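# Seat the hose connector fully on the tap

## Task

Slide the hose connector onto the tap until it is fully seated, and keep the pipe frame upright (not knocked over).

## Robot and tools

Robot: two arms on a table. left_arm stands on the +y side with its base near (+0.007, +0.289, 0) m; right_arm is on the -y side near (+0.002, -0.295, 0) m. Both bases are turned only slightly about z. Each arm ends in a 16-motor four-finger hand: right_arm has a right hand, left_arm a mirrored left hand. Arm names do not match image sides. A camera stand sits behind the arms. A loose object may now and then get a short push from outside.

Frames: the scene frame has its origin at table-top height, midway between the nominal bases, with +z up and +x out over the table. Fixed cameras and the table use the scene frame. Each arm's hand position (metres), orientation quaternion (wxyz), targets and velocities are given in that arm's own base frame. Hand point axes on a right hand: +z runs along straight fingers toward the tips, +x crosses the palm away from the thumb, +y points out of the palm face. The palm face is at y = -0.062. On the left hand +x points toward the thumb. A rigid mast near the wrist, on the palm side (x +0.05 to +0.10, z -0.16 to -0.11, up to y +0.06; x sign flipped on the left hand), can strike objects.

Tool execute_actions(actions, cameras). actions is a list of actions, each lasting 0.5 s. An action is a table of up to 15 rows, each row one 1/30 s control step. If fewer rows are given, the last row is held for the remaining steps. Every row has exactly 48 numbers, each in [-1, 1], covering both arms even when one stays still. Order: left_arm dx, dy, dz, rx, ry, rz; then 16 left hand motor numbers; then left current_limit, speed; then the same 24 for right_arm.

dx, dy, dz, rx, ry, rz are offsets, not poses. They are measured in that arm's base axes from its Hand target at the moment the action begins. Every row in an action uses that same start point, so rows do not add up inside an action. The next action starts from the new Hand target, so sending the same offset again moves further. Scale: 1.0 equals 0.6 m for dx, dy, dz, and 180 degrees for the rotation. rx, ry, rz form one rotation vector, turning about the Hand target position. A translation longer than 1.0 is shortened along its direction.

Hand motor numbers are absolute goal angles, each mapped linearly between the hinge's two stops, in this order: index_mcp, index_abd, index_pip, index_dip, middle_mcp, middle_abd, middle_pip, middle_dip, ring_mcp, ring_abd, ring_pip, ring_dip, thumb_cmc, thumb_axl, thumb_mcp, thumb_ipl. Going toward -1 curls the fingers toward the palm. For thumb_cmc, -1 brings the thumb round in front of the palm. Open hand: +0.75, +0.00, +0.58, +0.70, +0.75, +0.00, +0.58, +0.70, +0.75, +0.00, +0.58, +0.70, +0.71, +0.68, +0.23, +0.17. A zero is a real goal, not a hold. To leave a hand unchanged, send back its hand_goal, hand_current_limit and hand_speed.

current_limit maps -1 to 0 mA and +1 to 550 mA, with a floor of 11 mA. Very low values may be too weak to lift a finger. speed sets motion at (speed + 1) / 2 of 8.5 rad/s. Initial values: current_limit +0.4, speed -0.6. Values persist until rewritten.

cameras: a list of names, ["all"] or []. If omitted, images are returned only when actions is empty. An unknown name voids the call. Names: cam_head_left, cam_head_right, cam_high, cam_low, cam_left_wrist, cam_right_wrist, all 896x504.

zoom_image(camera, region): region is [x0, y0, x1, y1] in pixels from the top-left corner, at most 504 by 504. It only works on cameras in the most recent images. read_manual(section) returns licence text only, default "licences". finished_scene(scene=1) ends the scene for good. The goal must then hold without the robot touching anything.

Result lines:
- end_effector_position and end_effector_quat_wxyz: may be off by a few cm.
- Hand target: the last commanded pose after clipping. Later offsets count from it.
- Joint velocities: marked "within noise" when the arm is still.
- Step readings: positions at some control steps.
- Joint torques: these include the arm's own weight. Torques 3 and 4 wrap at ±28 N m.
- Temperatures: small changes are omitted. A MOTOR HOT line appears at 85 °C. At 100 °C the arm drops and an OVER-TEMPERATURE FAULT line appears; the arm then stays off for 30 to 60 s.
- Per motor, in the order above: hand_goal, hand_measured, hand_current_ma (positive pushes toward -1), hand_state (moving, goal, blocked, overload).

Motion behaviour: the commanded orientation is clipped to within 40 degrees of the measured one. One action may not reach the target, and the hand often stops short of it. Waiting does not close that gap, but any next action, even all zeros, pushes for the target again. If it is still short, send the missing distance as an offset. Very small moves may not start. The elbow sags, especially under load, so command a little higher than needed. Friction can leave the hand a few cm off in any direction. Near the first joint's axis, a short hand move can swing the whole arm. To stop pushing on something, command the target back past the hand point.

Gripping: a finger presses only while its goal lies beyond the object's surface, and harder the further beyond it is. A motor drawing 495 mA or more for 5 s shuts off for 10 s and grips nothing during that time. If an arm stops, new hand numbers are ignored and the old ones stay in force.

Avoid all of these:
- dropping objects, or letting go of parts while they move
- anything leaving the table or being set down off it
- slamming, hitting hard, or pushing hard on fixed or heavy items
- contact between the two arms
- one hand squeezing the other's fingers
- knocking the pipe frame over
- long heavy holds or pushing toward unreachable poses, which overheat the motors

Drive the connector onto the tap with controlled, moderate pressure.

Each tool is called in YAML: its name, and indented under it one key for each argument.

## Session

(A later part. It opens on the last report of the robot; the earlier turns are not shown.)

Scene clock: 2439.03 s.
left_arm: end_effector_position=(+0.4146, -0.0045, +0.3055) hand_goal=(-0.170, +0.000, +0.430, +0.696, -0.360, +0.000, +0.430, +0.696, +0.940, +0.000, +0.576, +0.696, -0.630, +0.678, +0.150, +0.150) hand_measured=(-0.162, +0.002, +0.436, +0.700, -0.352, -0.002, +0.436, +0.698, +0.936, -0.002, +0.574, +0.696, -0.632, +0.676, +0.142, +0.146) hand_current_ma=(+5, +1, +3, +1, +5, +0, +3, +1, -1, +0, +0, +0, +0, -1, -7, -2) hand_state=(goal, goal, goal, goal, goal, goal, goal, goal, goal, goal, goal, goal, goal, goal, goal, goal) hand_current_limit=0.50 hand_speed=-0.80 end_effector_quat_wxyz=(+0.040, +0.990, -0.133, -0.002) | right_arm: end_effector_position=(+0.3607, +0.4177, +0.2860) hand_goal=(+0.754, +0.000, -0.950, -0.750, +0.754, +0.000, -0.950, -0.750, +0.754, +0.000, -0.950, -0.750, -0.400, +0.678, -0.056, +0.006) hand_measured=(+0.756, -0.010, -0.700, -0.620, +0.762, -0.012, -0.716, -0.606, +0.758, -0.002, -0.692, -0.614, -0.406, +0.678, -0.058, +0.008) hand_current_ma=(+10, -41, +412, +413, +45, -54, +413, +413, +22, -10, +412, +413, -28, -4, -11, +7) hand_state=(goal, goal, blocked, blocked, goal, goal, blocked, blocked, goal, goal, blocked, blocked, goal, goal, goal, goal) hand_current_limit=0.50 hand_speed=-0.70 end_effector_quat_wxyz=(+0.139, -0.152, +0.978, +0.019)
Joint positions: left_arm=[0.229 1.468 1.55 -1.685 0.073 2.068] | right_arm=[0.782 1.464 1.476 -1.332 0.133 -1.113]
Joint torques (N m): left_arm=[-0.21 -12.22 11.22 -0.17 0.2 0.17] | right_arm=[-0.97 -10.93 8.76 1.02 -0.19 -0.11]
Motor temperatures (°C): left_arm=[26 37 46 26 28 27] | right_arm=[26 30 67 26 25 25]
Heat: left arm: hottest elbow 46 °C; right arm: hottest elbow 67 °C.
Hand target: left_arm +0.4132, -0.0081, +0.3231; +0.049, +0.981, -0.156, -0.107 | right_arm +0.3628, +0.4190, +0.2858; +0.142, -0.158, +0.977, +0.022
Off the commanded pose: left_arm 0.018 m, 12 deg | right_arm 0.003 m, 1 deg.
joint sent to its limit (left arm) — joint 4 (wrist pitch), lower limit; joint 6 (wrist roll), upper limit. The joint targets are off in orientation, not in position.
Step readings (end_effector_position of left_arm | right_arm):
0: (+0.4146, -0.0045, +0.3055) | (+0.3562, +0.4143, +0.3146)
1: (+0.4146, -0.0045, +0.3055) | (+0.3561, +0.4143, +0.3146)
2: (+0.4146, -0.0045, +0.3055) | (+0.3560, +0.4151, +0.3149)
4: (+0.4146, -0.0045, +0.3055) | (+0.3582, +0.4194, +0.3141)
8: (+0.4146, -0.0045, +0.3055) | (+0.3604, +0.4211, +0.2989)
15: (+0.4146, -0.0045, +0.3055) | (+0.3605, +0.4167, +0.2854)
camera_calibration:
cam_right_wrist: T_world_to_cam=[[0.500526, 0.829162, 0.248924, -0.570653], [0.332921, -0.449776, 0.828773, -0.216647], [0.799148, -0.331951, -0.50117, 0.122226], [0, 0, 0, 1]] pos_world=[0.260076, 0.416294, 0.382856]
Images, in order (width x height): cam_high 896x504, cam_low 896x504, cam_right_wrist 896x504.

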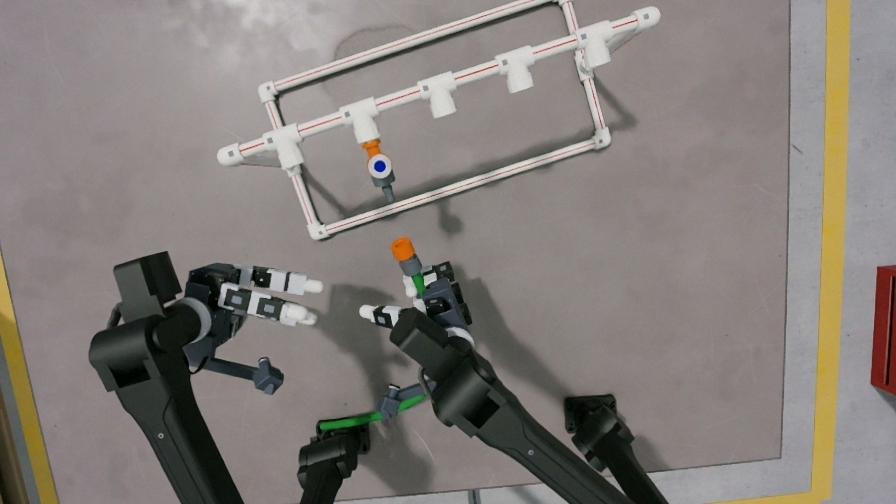

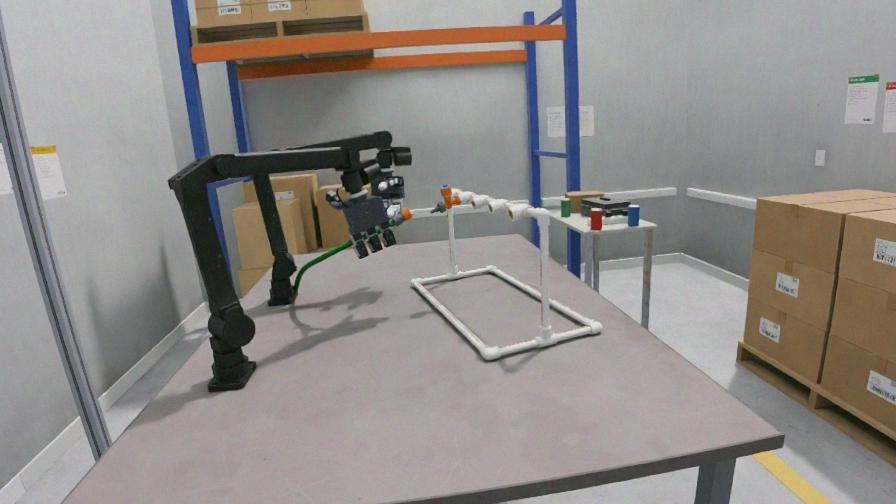

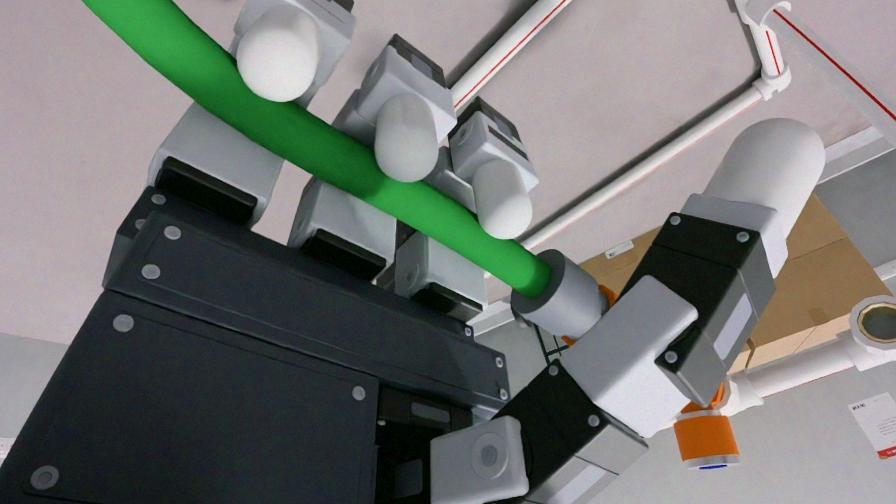

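execute_actions:
  actions:
    - [[0,0,0,0,0,0,-0.17,0,0.43,0.696,-0.36,0,0.43,0.696,0.94,0,0.576,0.696,-0.63,0.678,0.15,0.15,0.5,-0.8,0,-0.012,-0.043,0,0,0,0.754,0,-0.95,-0.75,0.754,0,-0.95,-0.75,0.754,0,-0.95,-0.75,-0.4,0.678,-0.056,0.006,0.5,-0.7]]
  cameras: ["cam_high","cam_low"]

zoom_image:
  camera: "cam_low"
  region: [376, 180, 456, 225]

zoom_image:
  camera: "cam_high"
  region: [360, 150, 440, 290]

Scene clock: 2460.67 s.
left_arm: end_effector_position=(+0.4146, -0.0045, +0.3055) hand_goal=(-0.170, +0.000, +0.430, +0.696, -0.360, +0.000, +0.430, +0.696, +0.940, +0.000, +0.576, +0.696, -0.630, +0.678, +0.150, +0.150) hand_measured=(-0.162, +0.002, +0.436, +0.700, -0.352, -0.002, +0.436, +0.698, +0.936, -0.002, +0.574, +0.696, -0.632, +0.676, +0.142, +0.146) hand_current_ma=(+5, +1, +3, +1, +5, +0, +3, +1, -1, +0, +0, +0, +0, -1, -7, -2) hand_state=(goal, goal, goal, goal, goal, goal, goal, goal, goal, goal, goal, goal, goal, goal, goal, goal) hand_current_limit=0.50 hand_speed=-0.80 end_effector_quat_wxyz=(+0.040, +0.990, -0.133, -0.002) | right_arm: end_effector_position=(+0.3613, +0.4115, +0.2542) hand_goal=(+0.754, +0.000, -0.950, -0.750, +0.754, +0.000, -0.950, -0.750, +0.754, +0.000, -0.950, -0.750, -0.400, +0.678, -0.056, +0.006) hand_measured=(+0.756, -0.010, -0.700, -0.620, +0.762, -0.012, -0.716, -0.606, +0.758, -0.002, -0.692, -0.614, -0.406, +0.678, -0.058, +0.008) hand_current_ma=(+10, -41, +413, +413, +45, -54, +413, +413, +22, -9, +413, +413, -28, -4, -11, +7) hand_state=(goal, goal, blocked, blocked, goal, goal, blocked, blocked, goal, goal, blocked, blocked, goal, goal, goal, goal) hand_current_limit=0.50 hand_speed=-0.70 end_effector_quat_wxyz=(+0.135, -0.153, +0.979, +0.015)
Joint positions: left_arm=[0.229 1.468 1.55 -1.685 0.073 2.068] | right_arm=[0.771 1.464 1.395 -1.262 0.13 -1.125]
Joint torques (N m): left_arm=[-0.03 -12.34 11.15 -0.14 0.19 0.17] | right_arm=[-1.03 -11.63 8.73 1.01 -0.22 -0.12]
Motor temperatures (°C): left_arm=[26 37 46 26 28 27] | right_arm=[26 30 64 26 25 25]
Heat: left arm: hottest elbow 46 °C; right arm: hottest elbow 64 °C.
Hand target: left_arm +0.4132, -0.0081, +0.3231; +0.049, +0.981, -0.156, -0.107 | right_arm +0.3628, +0.4118, +0.2600; +0.142, -0.158, +0.977, +0.023
Off the commanded pose: left_arm 0.018 m, 12 deg | right_arm 0.006 m, 1 deg.
joint sent to its limit (left arm) — joint 4 (wrist pitch), lower limit; joint 6 (wrist roll), upper limit. The joint targets are off in orientation, not in position.
Step readings (end_effector_position of left_arm | right_arm):
0: (+0.4146, -0.0045, +0.3055) | (+0.3606, +0.4177, +0.2860)
1: (+0.4146, -0.0045, +0.3055) | (+0.3607, +0.4178, +0.2859)
2: (+0.4146, -0.0045, +0.3055) | (+0.3610, +0.4182, +0.2845)
4: (+0.4146, -0.0045, +0.3055) | (+0.3621, +0.4188, +0.2790)
8: (+0.4146, -0.0045, +0.3055) | (+0.3605, +0.4131, +0.2596)
15: (+0.4146, -0.0045, +0.3055) | (+0.3612, +0.4112, +0.2540)
Images, in order (width x height): cam_high 896x504, cam_low 896x504.

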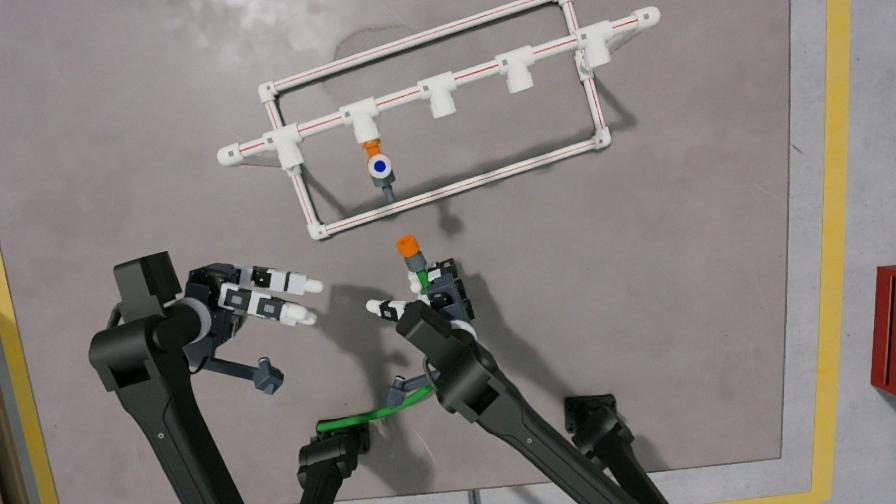

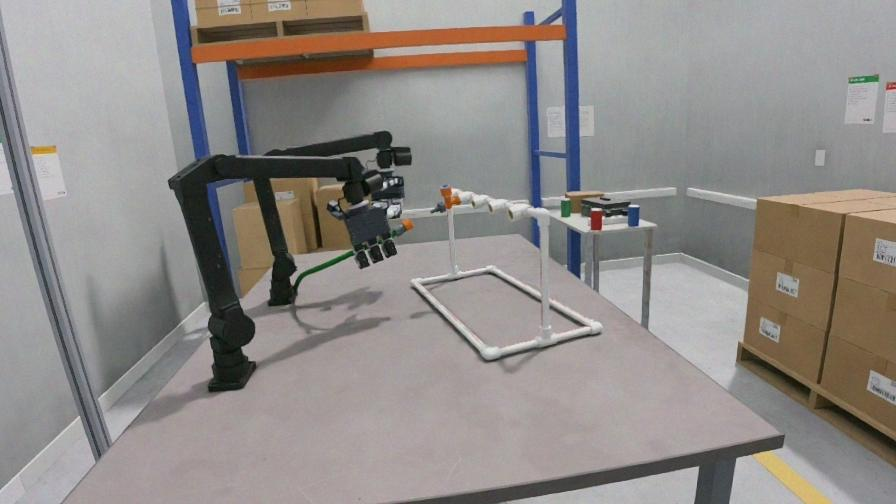

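Scaled by 6.300.

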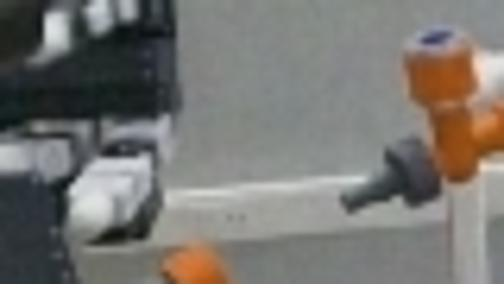

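Scaled by 3.600.

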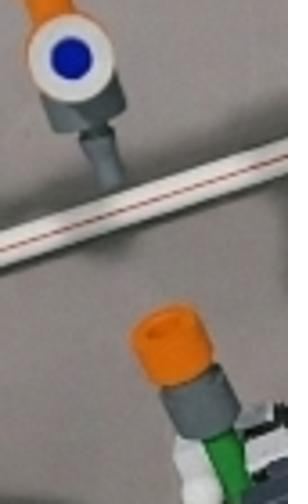

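zoom_image:
  camera: "cam_low"
  region: [376, 190, 456, 250]

Scaled by 6.300.

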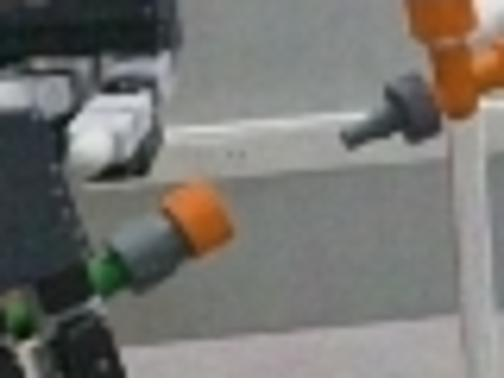

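execute_actions:
  actions:
    - [[0,0,0,0,0,0,-0.17,0,0.43,0.696,-0.36,0,0.43,0.696,0.94,0,0.576,0.696,-0.63,0.678,0.15,0.15,0.5,-0.8,0.01,0.01,0.045,-0.0037,0.0134,0,0.754,0,-0.95,-0.75,0.754,0,-0.95,-0.75,0.754,0,-0.95,-0.75,-0.4,0.678,-0.056,0.006,0.5,-0.7]]
  cameras: ["cam_high","cam_low"]

zoom_image:
  camera: "cam_low"
  region: [376, 190, 456, 235]

zoom_image:
  camera: "cam_high"
  region: [360, 150, 440, 290]

Scene clock: 2567.27 s.
left_arm: end_effector_position=(+0.4146, -0.0045, +0.3055) hand_goal=(-0.170, +0.000, +0.430, +0.696, -0.360, +0.000, +0.430, +0.696, +0.940, +0.000, +0.576, +0.696, -0.630, +0.678, +0.150, +0.150) hand_measured=(-0.162, +0.002, +0.436, +0.700, -0.352, -0.002, +0.436, +0.698, +0.936, -0.002, +0.574, +0.696, -0.632, +0.676, +0.142, +0.146) hand_current_ma=(+5, +1, +3, +1, +5, +0, +3, +1, -1, +0, +0, +0, +0, -1, -7, -2) hand_state=(goal, goal, goal, goal, goal, goal, goal, goal, goal, goal, goal, goal, goal, goal, goal, goal) hand_current_limit=0.50 hand_speed=-0.80 end_effector_quat_wxyz=(+0.040, +0.990, -0.133, -0.002) | right_arm: end_effector_position=(+0.3562, +0.4093, +0.2646) hand_goal=(+0.754, +0.000, -0.950, -0.750, +0.754, +0.000, -0.950, -0.750, +0.754, +0.000, -0.950, -0.750, -0.400, +0.678, -0.056, +0.006) hand_measured=(+0.756, -0.010, -0.700, -0.620, +0.762, -0.012, -0.716, -0.606, +0.758, -0.004, -0.690, -0.614, -0.406, +0.678, -0.058, +0.008) hand_current_ma=(+10, -41, +412, +413, +45, -54, +412, +413, +22, -15, +413, +413, -26, -4, -11, +7) hand_state=(goal, goal, blocked, blocked, goal, goal, blocked, blocked, goal, goal, blocked, blocked, goal, goal, goal, goal) hand_current_limit=0.50 hand_speed=-0.70 end_effector_quat_wxyz=(+0.107, -0.154, +0.982, +0.010)
Joint positions: left_arm=[0.229 1.468 1.55 -1.685 0.073 2.068] | right_arm=[0.767 1.48 1.453 -1.355 0.107 -1.126]
Joint torques (N m): left_arm=[-0.26 -12.22 11.15 -0.17 0.17 0.15] | right_arm=[-1.32 -10.17 13.3 -0.05 -0.18 -0.14]
Motor temperatures (°C): left_arm=[26 37 46 26 28 27] | right_arm=[26 32 54 26 25 25]
Heat: left arm: hottest elbow 46 °C; right arm: hottest elbow 54 °C.
Hand target: left_arm +0.4132, -0.0081, +0.3231; +0.049, +0.981, -0.156, -0.107 | right_arm +0.3688, +0.4178, +0.2869; +0.120, -0.159, +0.980, +0.020
Off the commanded pose: left_arm 0.018 m, 12 deg | right_arm 0.027 m, 2 deg.
joint sent to its limit (left arm) — joint 4 (wrist pitch), lower limit; joint 6 (wrist roll), upper limit. The joint targets are off in orientation, not in position.
Step readings (end_effector_position of left_arm | right_arm):
0: (+0.4146, -0.0045, +0.3055) | (+0.3613, +0.4115, +0.2542)
1: (+0.4146, -0.0045, +0.3055) | (+0.3613, +0.4116, +0.2542)
2: (+0.4146, -0.0045, +0.3055) | (+0.3606, +0.4115, +0.2541)
4: (+0.4146, -0.0045, +0.3055) | (+0.3565, +0.4091, +0.2534)
8: (+0.4146, -0.0045, +0.3055) | (+0.3537, +0.4066, +0.2575)
15: (+0.4146, -0.0045, +0.3055) | (+0.3563, +0.4094, +0.2677)
Images, in order (width x height): cam_high 896x504, cam_low 896x504.

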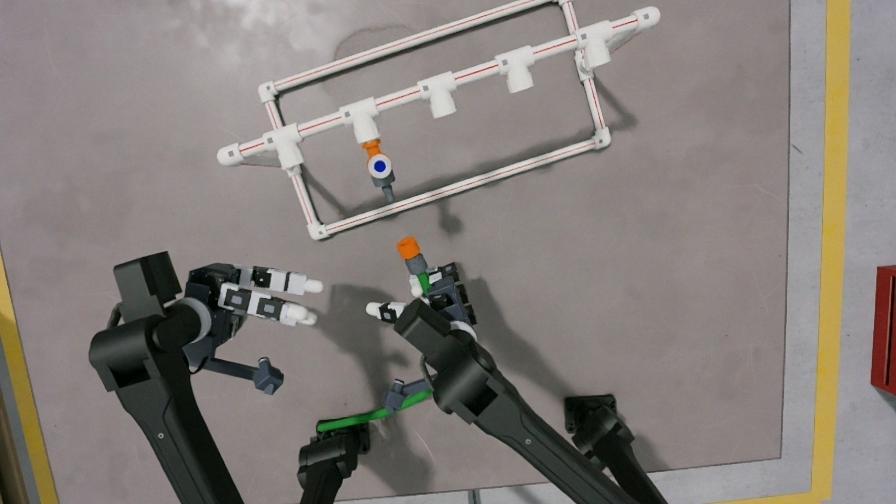

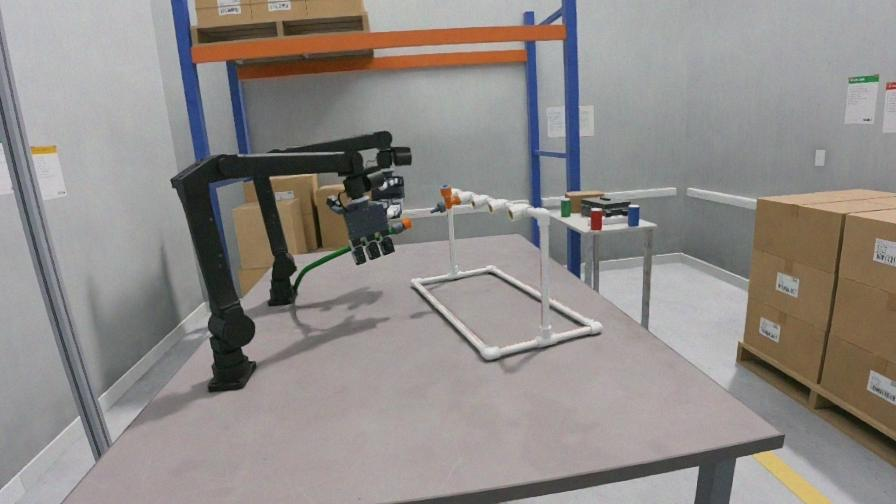

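Scaled by 6.300.

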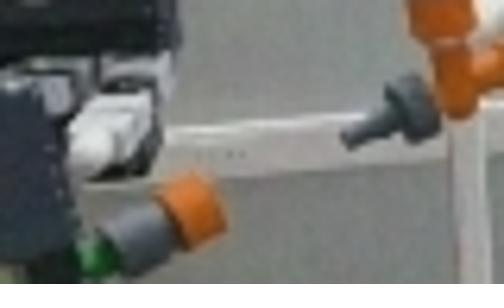

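Scaled by 3.600.

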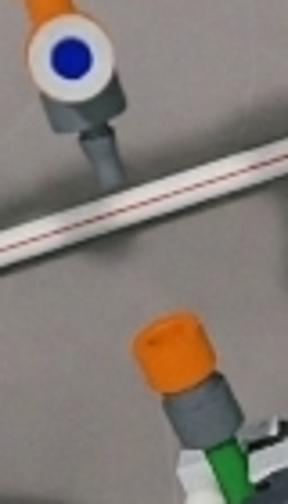

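execute_actions:
  actions:
    - [[0,0,0,0,0,0,-0.17,0,0.43,0.696,-0.36,0,0.43,0.696,0.94,0,0.576,0.696,-0.63,0.678,0.15,0.15,0.5,-0.8,0.076,0.019,0.027,0,0,0,0.754,0,-0.95,-0.75,0.754,0,-0.95,-0.75,0.754,0,-0.95,-0.75,-0.4,0.678,-0.056,0.006,0.5,-0.7]]
  cameras: ["cam_high","cam_low"]

zoom_image:
  camera: "cam_low"
  region: [386, 185, 466, 230]

zoom_image:
  camera: "cam_high"
  region: [360, 150, 440, 270]

Scene clock: 2586.53 s.
left_arm: end_effector_position=(+0.4146, -0.0045, +0.3055) hand_goal=(-0.170, +0.000, +0.430, +0.696, -0.360, +0.000, +0.430, +0.696, +0.940, +0.000, +0.576, +0.696, -0.630, +0.678, +0.150, +0.150) hand_measured=(-0.162, +0.002, +0.436, +0.700, -0.352, -0.002, +0.436, +0.698, +0.936, -0.002, +0.574, +0.696, -0.632, +0.676, +0.142, +0.146) hand_current_ma=(+5, +1, +3, +1, +5, +0, +3, +1, -1, +0, +0, +0, +0, -1, -7, -2) hand_state=(goal, goal, goal, goal, goal, goal, goal, goal, goal, goal, goal, goal, goal, goal, goal, goal) hand_current_limit=0.50 hand_speed=-0.80 end_effector_quat_wxyz=(+0.040, +0.990, -0.133, -0.002) | right_arm: end_effector_position=(+0.4052, +0.4187, +0.2812) hand_goal=(+0.754, +0.000, -0.950, -0.750, +0.754, +0.000, -0.950, -0.750, +0.754, +0.000, -0.950, -0.750, -0.400, +0.678, -0.056, +0.006) hand_measured=(+0.756, -0.010, -0.700, -0.620, +0.762, -0.012, -0.716, -0.606, +0.758, -0.004, -0.690, -0.614, -0.404, +0.678, -0.058, +0.008) hand_current_ma=(+10, -41, +413, +413, +45, -54, +412, +413, +22, -17, +413, +413, -18, -4, -12, +7) hand_state=(goal, goal, blocked, blocked, goal, goal, blocked, blocked, goal, goal, blocked, blocked, goal, goal, goal, goal) hand_current_limit=0.50 hand_speed=-0.70 end_effector_quat_wxyz=(+0.107, -0.149, +0.983, +0.010)
Joint positions: left_arm=[0.229 1.468 1.55 -1.685 0.073 2.068] | right_arm=[0.713 1.59 1.621 -1.41 0.096 -1.169]
Joint torques (N m): left_arm=[-0.26 -12.4 11.18 -0.14 0.2 0.15] | right_arm=[-0.67 -11.63 13.38 -0.05 -0.19 -0.15]
Motor temperatures (°C): left_arm=[26 37 46 26 28 27] | right_arm=[26 31 61 26 25 25]
Heat: left arm: hottest elbow 46 °C; right arm: hottest elbow 61 °C.
Hand target: left_arm +0.4132, -0.0081, +0.3231; +0.049, +0.981, -0.156, -0.107 | right_arm +0.4143, +0.4293, +0.3031; +0.120, -0.159, +0.980, +0.020
Off the commanded pose: left_arm 0.018 m, 12 deg | right_arm 0.026 m, 2 deg.
joint sent to its limit (left arm) — joint 4 (wrist pitch), lower limit; joint 6 (wrist roll), upper limit. The joint targets are off in orientation, not in position.
Step readings (end_effector_position of left_arm | right_arm):
0: (+0.4146, -0.0045, +0.3055) | (+0.3562, +0.4093, +0.2646)
1: (+0.4146, -0.0045, +0.3055) | (+0.3564, +0.4095, +0.2648)
2: (+0.4146, -0.0045, +0.3055) | (+0.3580, +0.4090, +0.2656)
4: (+0.4146, -0.0045, +0.3055) | (+0.3653, +0.4121, +0.2700)
8: (+0.4146, -0.0045, +0.3055) | (+0.3935, +0.4207, +0.2814)
15: (+0.4146, -0.0045, +0.3055) | (+0.4056, +0.4185, +0.2798)
Images, in order (width x height): cam_high 896x504, cam_low 896x504.

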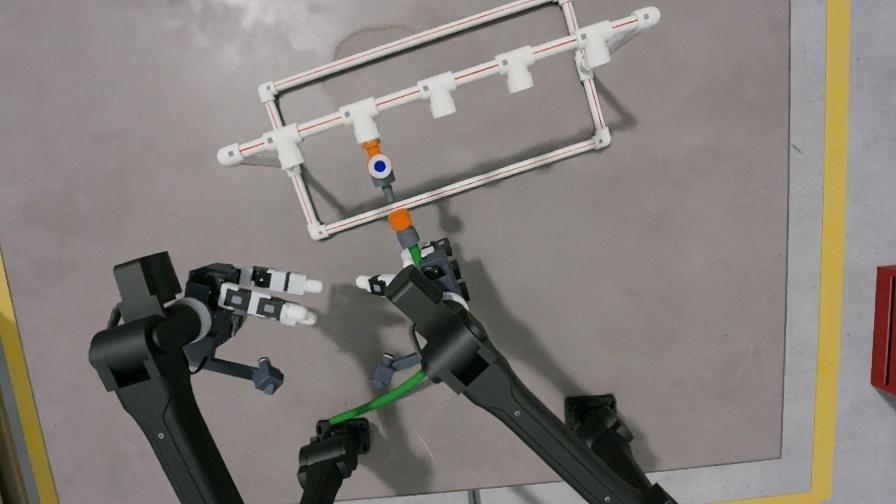

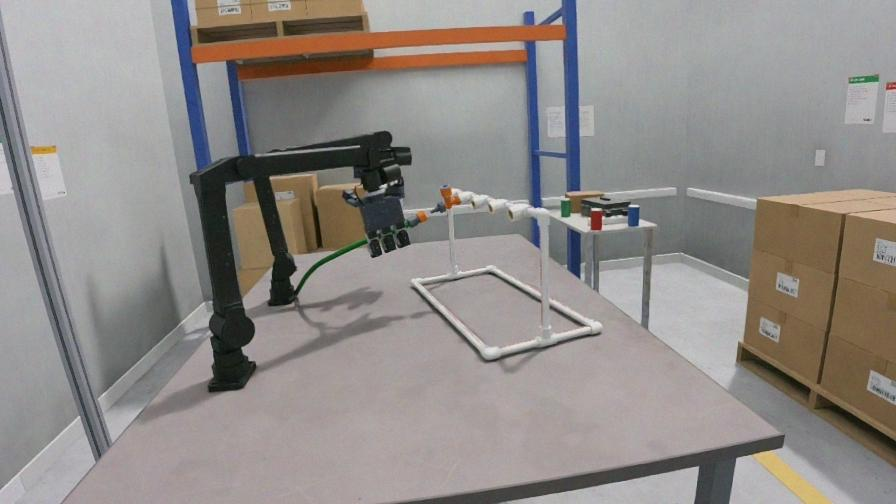

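Scaled by 6.300.

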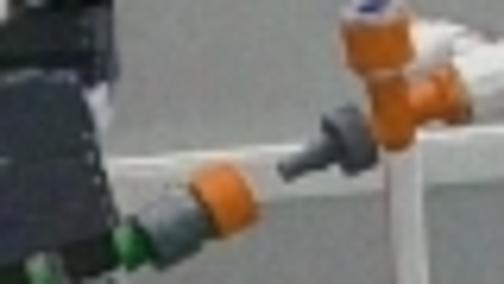

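Scaled by 4.200.

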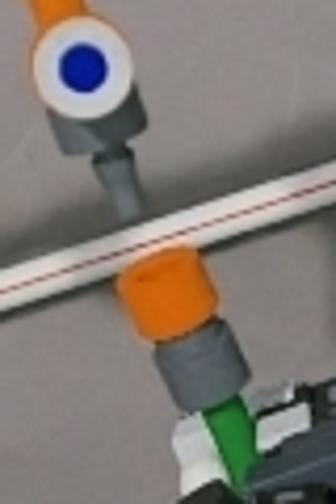

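zoom_image:
  camera: "cam_high"
  region: [376, 180, 416, 235]

execute_actions:
  actions: []

Scaled by 9.164.

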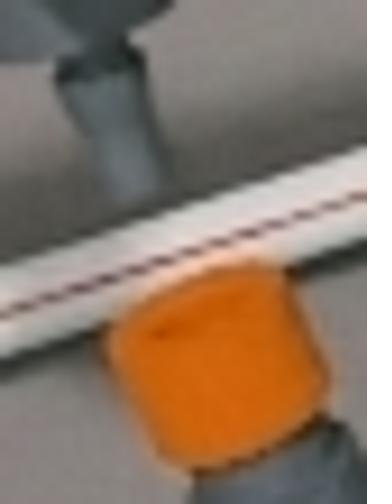

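Scene clock: 2605.63 s.
left_arm: end_effector_position=(+0.4146, -0.0045, +0.3055) hand_goal=(-0.170, +0.000, +0.430, +0.696, -0.360, +0.000, +0.430, +0.696, +0.940, +0.000, +0.576, +0.696, -0.630, +0.678, +0.150, +0.150) hand_measured=(-0.162, +0.002, +0.436, +0.700, -0.352, -0.002, +0.436, +0.698, +0.936, -0.002, +0.574, +0.696, -0.632, +0.676, +0.142, +0.146) hand_current_ma=(+5, +1, +3, +1, +5, +0, +3, +1, -1, +0, +0, +0, +0, -1, -7, -2) hand_state=(goal, goal, goal, goal, goal, goal, goal, goal, goal, goal, goal, goal, goal, goal, goal, goal) hand_current_limit=0.50 hand_speed=-0.80 end_effector_quat_wxyz=(+0.040, +0.990, -0.133, -0.002) | right_arm: end_effector_position=(+0.4052, +0.4187, +0.2812) hand_goal=(+0.754, +0.000, -0.950, -0.750, +0.754, +0.000, -0.950, -0.750, +0.754, +0.000, -0.950, -0.750, -0.400, +0.678, -0.056, +0.006) hand_measured=(+0.756, -0.010, -0.700, -0.620, +0.762, -0.012, -0.716, -0.606, +0.758, -0.004, -0.690, -0.614, -0.404, +0.678, -0.058, +0.008) hand_current_ma=(+10, -41, +413, +413, +45, -54, +413, +413, +22, -17, +413, +413, -18, -4, -12, +7) hand_state=(goal, goal, blocked, blocked, goal, goal, blocked, blocked, goal, goal, blocked, blocked, goal, goal, goal, goal) hand_current_limit=0.50 hand_speed=-0.70 end_effector_quat_wxyz=(+0.107, -0.149, +0.983, +0.010)
Joint positions: left_arm=[0.229 1.468 1.55 -1.685 0.073 2.068] | right_arm=[0.713 1.59 1.621 -1.41 0.096 -1.169]
Joint velocities: within noise
Joint torques (N m): left_arm=[-0.15 -12.22 11.12 -0.18 0.17 0.17] | right_arm=[-0.73 -11.69 13.39 -0.06 -0.19 -0.15]
Motor temperatures (°C): left_arm=[26 37 46 26 28 27] | right_arm=[26 31 65 26 25 25]
Heat: left arm: hottest elbow 46 °C; right arm: hottest elbow 65 °C.
Hand target: left_arm +0.4132, -0.0081, +0.3231; +0.049, +0.981, -0.156, -0.107 | right_arm +0.4143, +0.4293, +0.3031; +0.120, -0.159, +0.980, +0.020
Off the commanded pose: left_arm 0.018 m, 12 deg | right_arm 0.026 m, 2 deg.
camera_calibration:
cam_left_wrist: T_world_to_cam=[[-0.599778, 0.799714, -0.0268978, 0.225125], [0.592467, 0.466437, 0.656825, -0.487996], [0.537819, 0.378013, -0.753563, 0.137201], [0, 0, 0, 1]] pos_world=[0.350357, -0.00428004, 0.429973]
cam_right_wrist: T_world_to_cam=[[0.520087, 0.83167, 0.194511, -0.586281], [0.381783, -0.430083, 0.818089, -0.252147], [0.764036, -0.351216, -0.541198, 0.118094], [0, 0, 0, 1]] pos_world=[0.310955, 0.420625, 0.384229]

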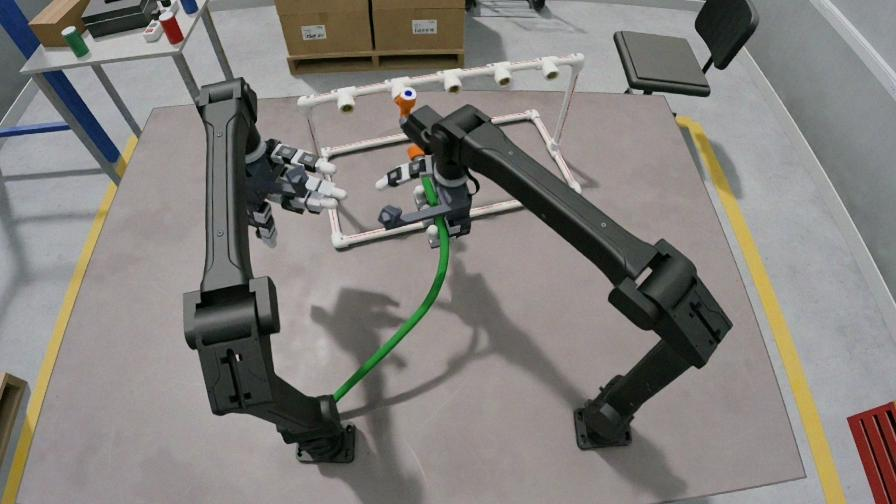

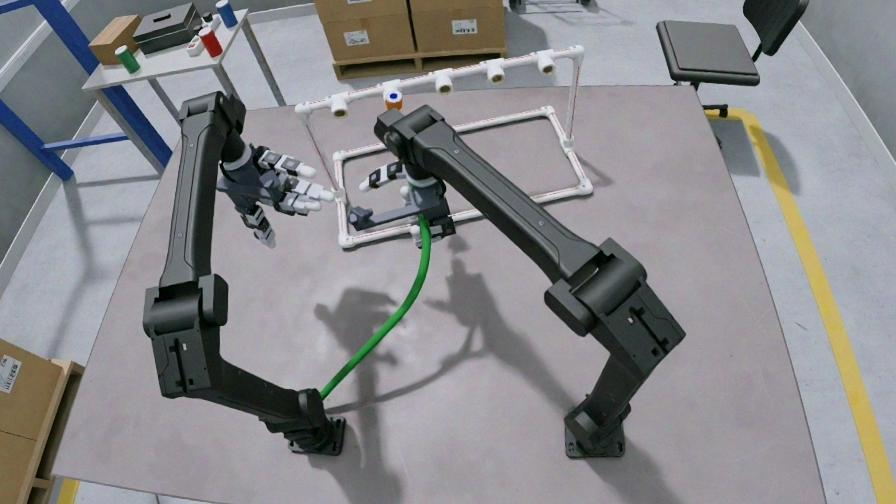

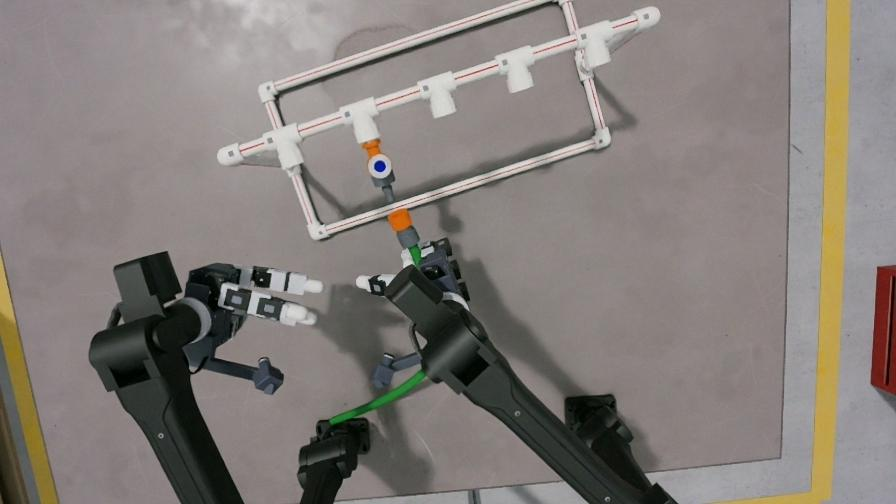

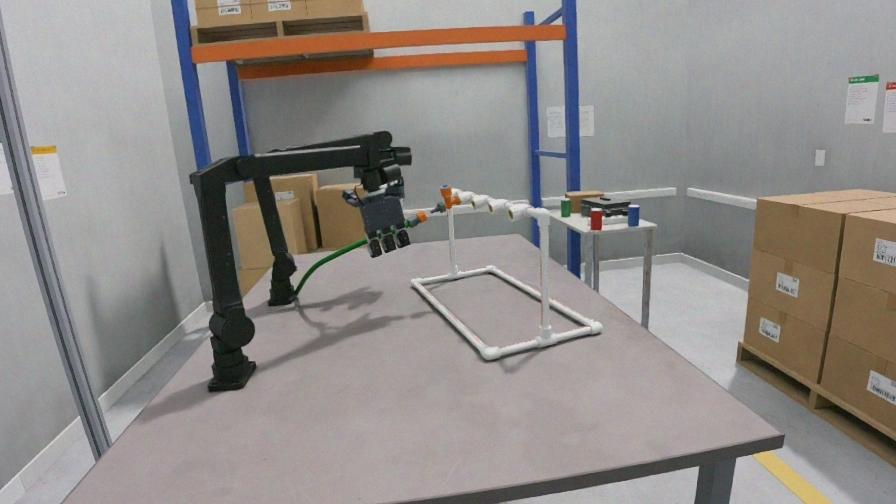

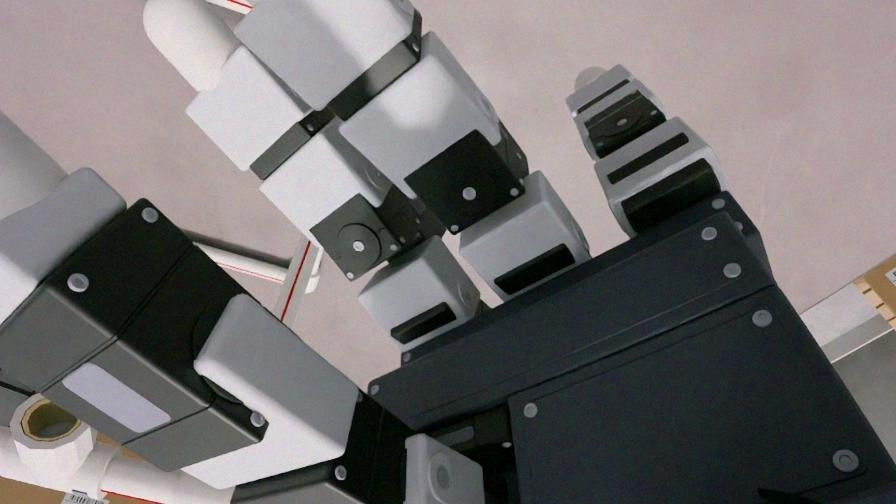

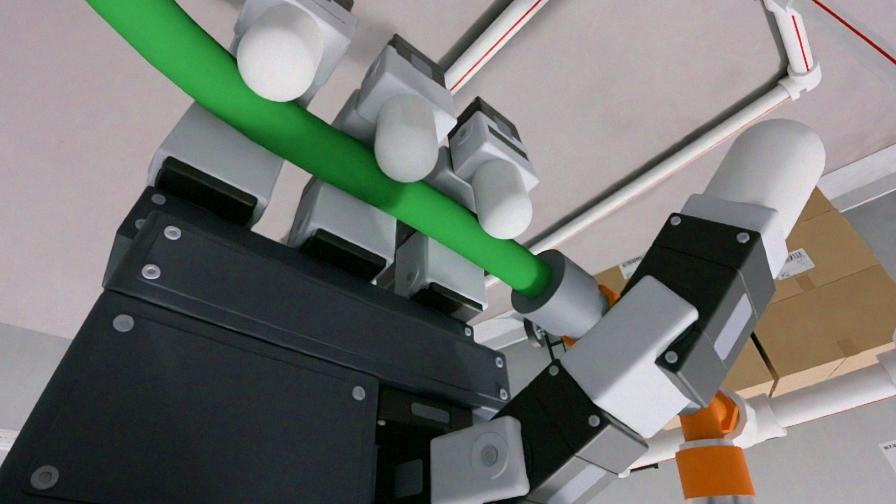

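execute_actions:
  actions:
    - [[0,0,0,0,0,0,-0.17,0,0.43,0.696,-0.36,0,0.43,0.696,0.94,0,0.576,0.696,-0.63,0.678,0.15,0.15,0.5,-0.8,0.02,0.0145,0.0075,0,0,0,0.754,0,-0.95,-0.75,0.754,0,-0.95,-0.75,0.754,0,-0.95,-0.75,-0.4,0.678,-0.056,0.006,0.5,-0.7]]
  cameras: ["cam_high","cam_low"]

zoom_image:
  camera: "cam_low"
  region: [396, 185, 456, 225]

zoom_image:
  camera: "cam_high"
  region: [376, 180, 416, 235]

Scene clock: 2620.33 s.
left_arm: end_effector_position=(+0.4146, -0.0045, +0.3055) hand_goal=(-0.170, +0.000, +0.430, +0.696, -0.360, +0.000, +0.430, +0.696, +0.940, +0.000, +0.576, +0.696, -0.630, +0.678, +0.150, +0.150) hand_measured=(-0.162, +0.002, +0.436, +0.700, -0.352, -0.002, +0.436, +0.698, +0.936, -0.002, +0.574, +0.696, -0.632, +0.676, +0.142, +0.146) hand_current_ma=(+5, +1, +3, +1, +5, +0, +3, +1, -1, +0, +0, +0, +0, -1, -7, -2) hand_state=(goal, goal, goal, goal, goal, goal, goal, goal, goal, goal, goal, goal, goal, goal, goal, goal) hand_current_limit=0.50 hand_speed=-0.80 end_effector_quat_wxyz=(+0.040, +0.990, -0.133, -0.002) | right_arm: end_effector_position=(+0.4162, +0.4285, +0.2863) hand_goal=(+0.754, +0.000, -0.950, -0.750, +0.754, +0.000, -0.950, -0.750, +0.754, +0.000, -0.950, -0.750, -0.400, +0.678, -0.056, +0.006) hand_measured=(+0.756, -0.010, -0.700, -0.620, +0.762, -0.012, -0.716, -0.606, +0.758, -0.004, -0.690, -0.614, -0.404, +0.678, -0.058, +0.008) hand_current_ma=(+10, -41, +413, +412, +45, -54, +413, +413, +22, -17, +413, +413, -18, -4, -12, +7) hand_state=(goal, goal, blocked, blocked, goal, goal, blocked, blocked, goal, goal, blocked, blocked, goal, goal, goal, goal) hand_current_limit=0.50 hand_speed=-0.70 end_effector_quat_wxyz=(+0.106, -0.151, +0.983, +0.010)
Joint positions: left_arm=[0.229 1.468 1.55 -1.685 0.073 2.068] | right_arm=[0.713 1.631 1.685 -1.432 0.096 -1.173]
Joint torques (N m): left_arm=[-0.09 -12.16 11.11 -0.21 0.18 0.17] | right_arm=[-0.85 -12.16 13.48 -0.05 -0.21 -0.15]
Motor temperatures (°C): left_arm=[26 37 46 26 28 27] | right_arm=[26 31 67 26 25 25]
Heat: left arm: hottest elbow 46 °C; right arm: hottest elbow 67 °C.
Hand target: left_arm +0.4132, -0.0081, +0.3231; +0.049, +0.981, -0.156, -0.107 | right_arm +0.4263, +0.4380, +0.3075; +0.120, -0.159, +0.980, +0.020
Off the commanded pose: left_arm 0.018 m, 12 deg | right_arm 0.025 m, 2 deg.
joint sent to its limit (left arm) — joint 4 (wrist pitch), lower limit; joint 6 (wrist roll), upper limit. The joint targets are off in orientation, not in position.
Step readings (end_effector_position of left_arm | right_arm):
0: (+0.4146, -0.0045, +0.3055) | (+0.4052, +0.4187, +0.2812)
1: (+0.4146, -0.0045, +0.3055) | (+0.4053, +0.4187, +0.2813)
2: (+0.4146, -0.0045, +0.3055) | (+0.4054, +0.4188, +0.2816)
4: (+0.4146, -0.0045, +0.3055) | (+0.4074, +0.4208, +0.2833)
8: (+0.4146, -0.0045, +0.3055) | (+0.4147, +0.4271, +0.2876)
15: (+0.4146, -0.0045, +0.3055) | (+0.4161, +0.4284, +0.2859)
Images, in order (width x height): cam_high 896x504, cam_low 896x504.

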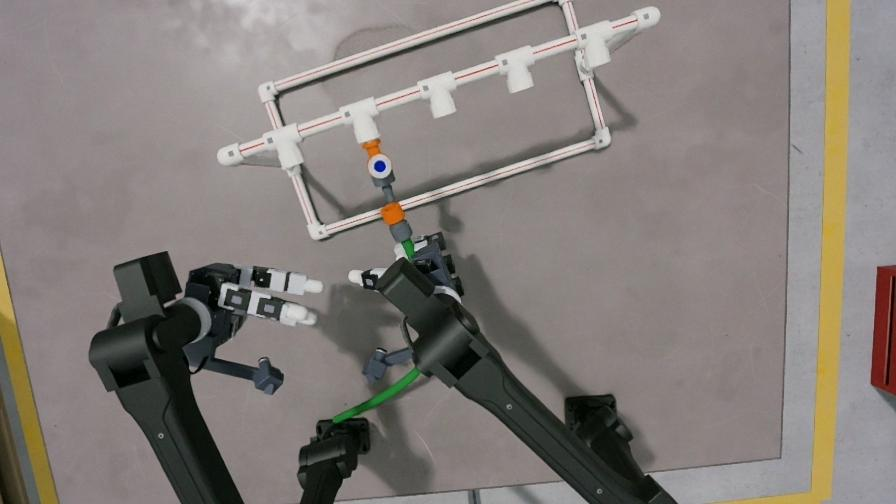

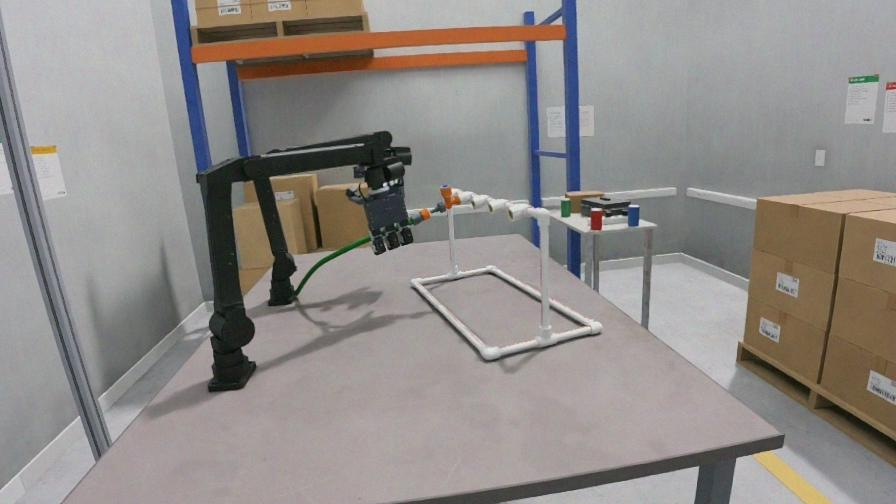

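Scaled by 8.400.

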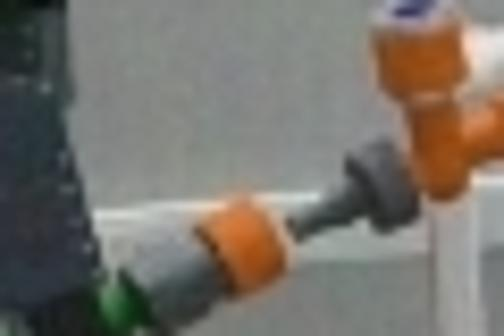

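Scaled by 9.164.

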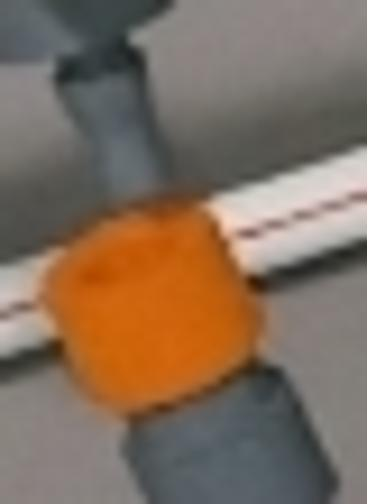

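zoom_image:
  camera: "cam_high"
  region: [378, 184, 404, 216]

zoom_image:
  camera: "cam_low"
  region: [414, 194, 450, 224]

Scaled by 15.750.

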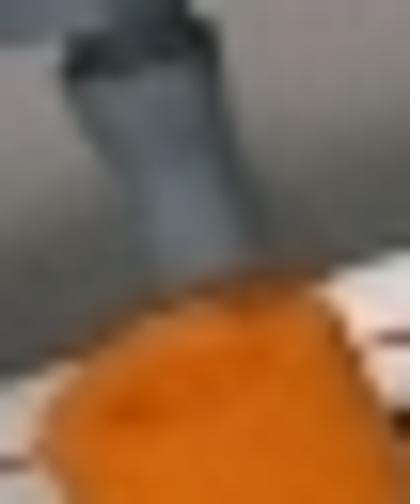

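Scaled by 14.000.

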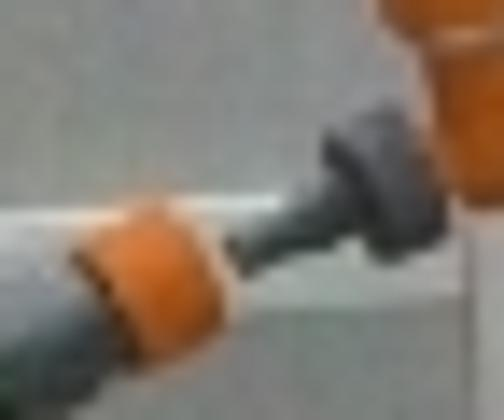

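execute_actions:
  actions:
    - [[0,0,0,0,0,0,-0.17,0,0.43,0.696,-0.36,0,0.43,0.696,0.94,0,0.576,0.696,-0.63,0.678,0.15,0.15,0.5,-0.8,0.003,-0.009,0,0,0,0,0.754,0,-0.95,-0.75,0.754,0,-0.95,-0.75,0.754,0,-0.95,-0.75,-0.4,0.678,-0.056,0.006,0.5,-0.7]]
  cameras: ["cam_high","cam_low"]

zoom_image:
  camera: "cam_high"
  region: [378, 184, 410, 224]

zoom_image:
  camera: "cam_low"
  region: [406, 194, 450, 230]

Scene clock: 2656.93 s.
left_arm: end_effector_position=(+0.4146, -0.0045, +0.3055) hand_goal=(-0.170, +0.000, +0.430, +0.696, -0.360, +0.000, +0.430, +0.696, +0.940, +0.000, +0.576, +0.696, -0.630, +0.678, +0.150, +0.150) hand_measured=(-0.162, +0.002, +0.436, +0.700, -0.352, -0.002, +0.436, +0.698, +0.936, -0.002, +0.574, +0.696, -0.632, +0.676, +0.142, +0.146) hand_current_ma=(+5, +1, +3, +1, +5, +0, +3, +1, -1, +0, +0, +0, +0, -1, -7, -2) hand_state=(goal, goal, goal, goal, goal, goal, goal, goal, goal, goal, goal, goal, goal, goal, goal, goal) hand_current_limit=0.50 hand_speed=-0.80 end_effector_quat_wxyz=(+0.040, +0.990, -0.133, -0.002) | right_arm: end_effector_position=(+0.4167, +0.4272, +0.2864) hand_goal=(+0.754, +0.000, -0.950, -0.750, +0.754, +0.000, -0.950, -0.750, +0.754, +0.000, -0.950, -0.750, -0.400, +0.678, -0.056, +0.006) hand_measured=(+0.756, -0.010, -0.700, -0.620, +0.762, -0.012, -0.716, -0.606, +0.758, -0.004, -0.690, -0.614, -0.404, +0.678, -0.058, +0.008) hand_current_ma=(+10, -41, +412, +413, +45, -54, +413, +413, +22, -17, +413, +413, -18, -4, -12, +7) hand_state=(goal, goal, blocked, blocked, goal, goal, blocked, blocked, goal, goal, blocked, blocked, goal, goal, goal, goal) hand_current_limit=0.50 hand_speed=-0.70 end_effector_quat_wxyz=(+0.106, -0.154, +0.982, +0.010)
Joint positions: left_arm=[0.229 1.468 1.55 -1.685 0.073 2.068] | right_arm=[0.709 1.631 1.685 -1.432 0.094 -1.183]
Joint torques (N m): left_arm=[-0.15 -11.58 11.17 -0.24 0.17 0.16] | right_arm=[-1.32 -12.45 13 0.01 -0.2 -0.14]
Motor temperatures (°C): left_arm=[26 37 46 26 28 27] | right_arm=[26 32 66 26 25 25]
Heat: left arm: hottest elbow 46 °C; right arm: hottest elbow 66 °C.
Hand target: left_arm +0.4132, -0.0081, +0.3231; +0.049, +0.981, -0.156, -0.107 | right_arm +0.4282, +0.4326, +0.3076; +0.120, -0.159, +0.980, +0.020
Off the commanded pose: left_arm 0.018 m, 12 deg | right_arm 0.025 m, 2 deg.
joint sent to its limit (left arm) — joint 4 (wrist pitch), lower limit; joint 6 (wrist roll), upper limit. The joint targets are off in orientation, not in position.
Step readings (end_effector_position of left_arm | right_arm):
0: (+0.4146, -0.0045, +0.3055) | (+0.4162, +0.4285, +0.2865)
1: (+0.4146, -0.0045, +0.3055) | (+0.4162, +0.4285, +0.2865)
2: (+0.4146, -0.0045, +0.3055) | (+0.4162, +0.4286, +0.2865)
4: (+0.4146, -0.0045, +0.3055) | (+0.4159, +0.4287, +0.2865)
8: (+0.4146, -0.0045, +0.3055) | (+0.4160, +0.4283, +0.2865)
15: (+0.4146, -0.0045, +0.3055) | (+0.4169, +0.4272, +0.2864)
Images, in order (width x height): cam_high 896x504, cam_low 896x504.

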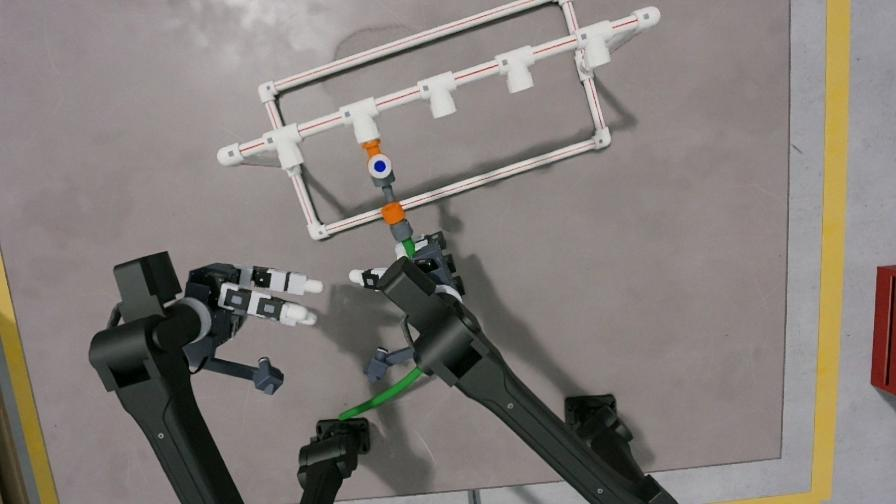

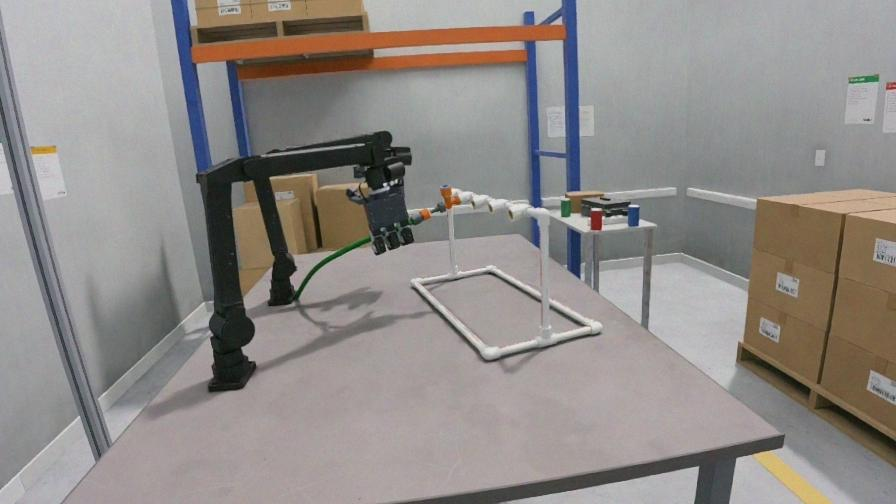

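Scaled by 12.600.

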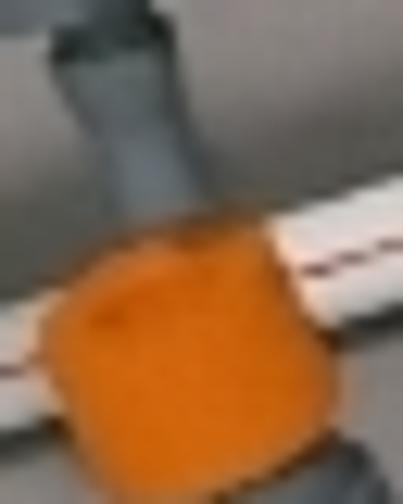

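Scaled by 11.455.

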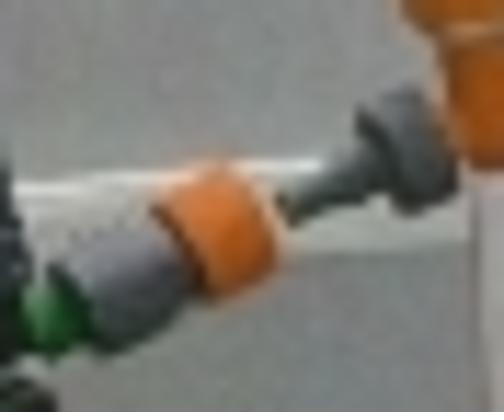

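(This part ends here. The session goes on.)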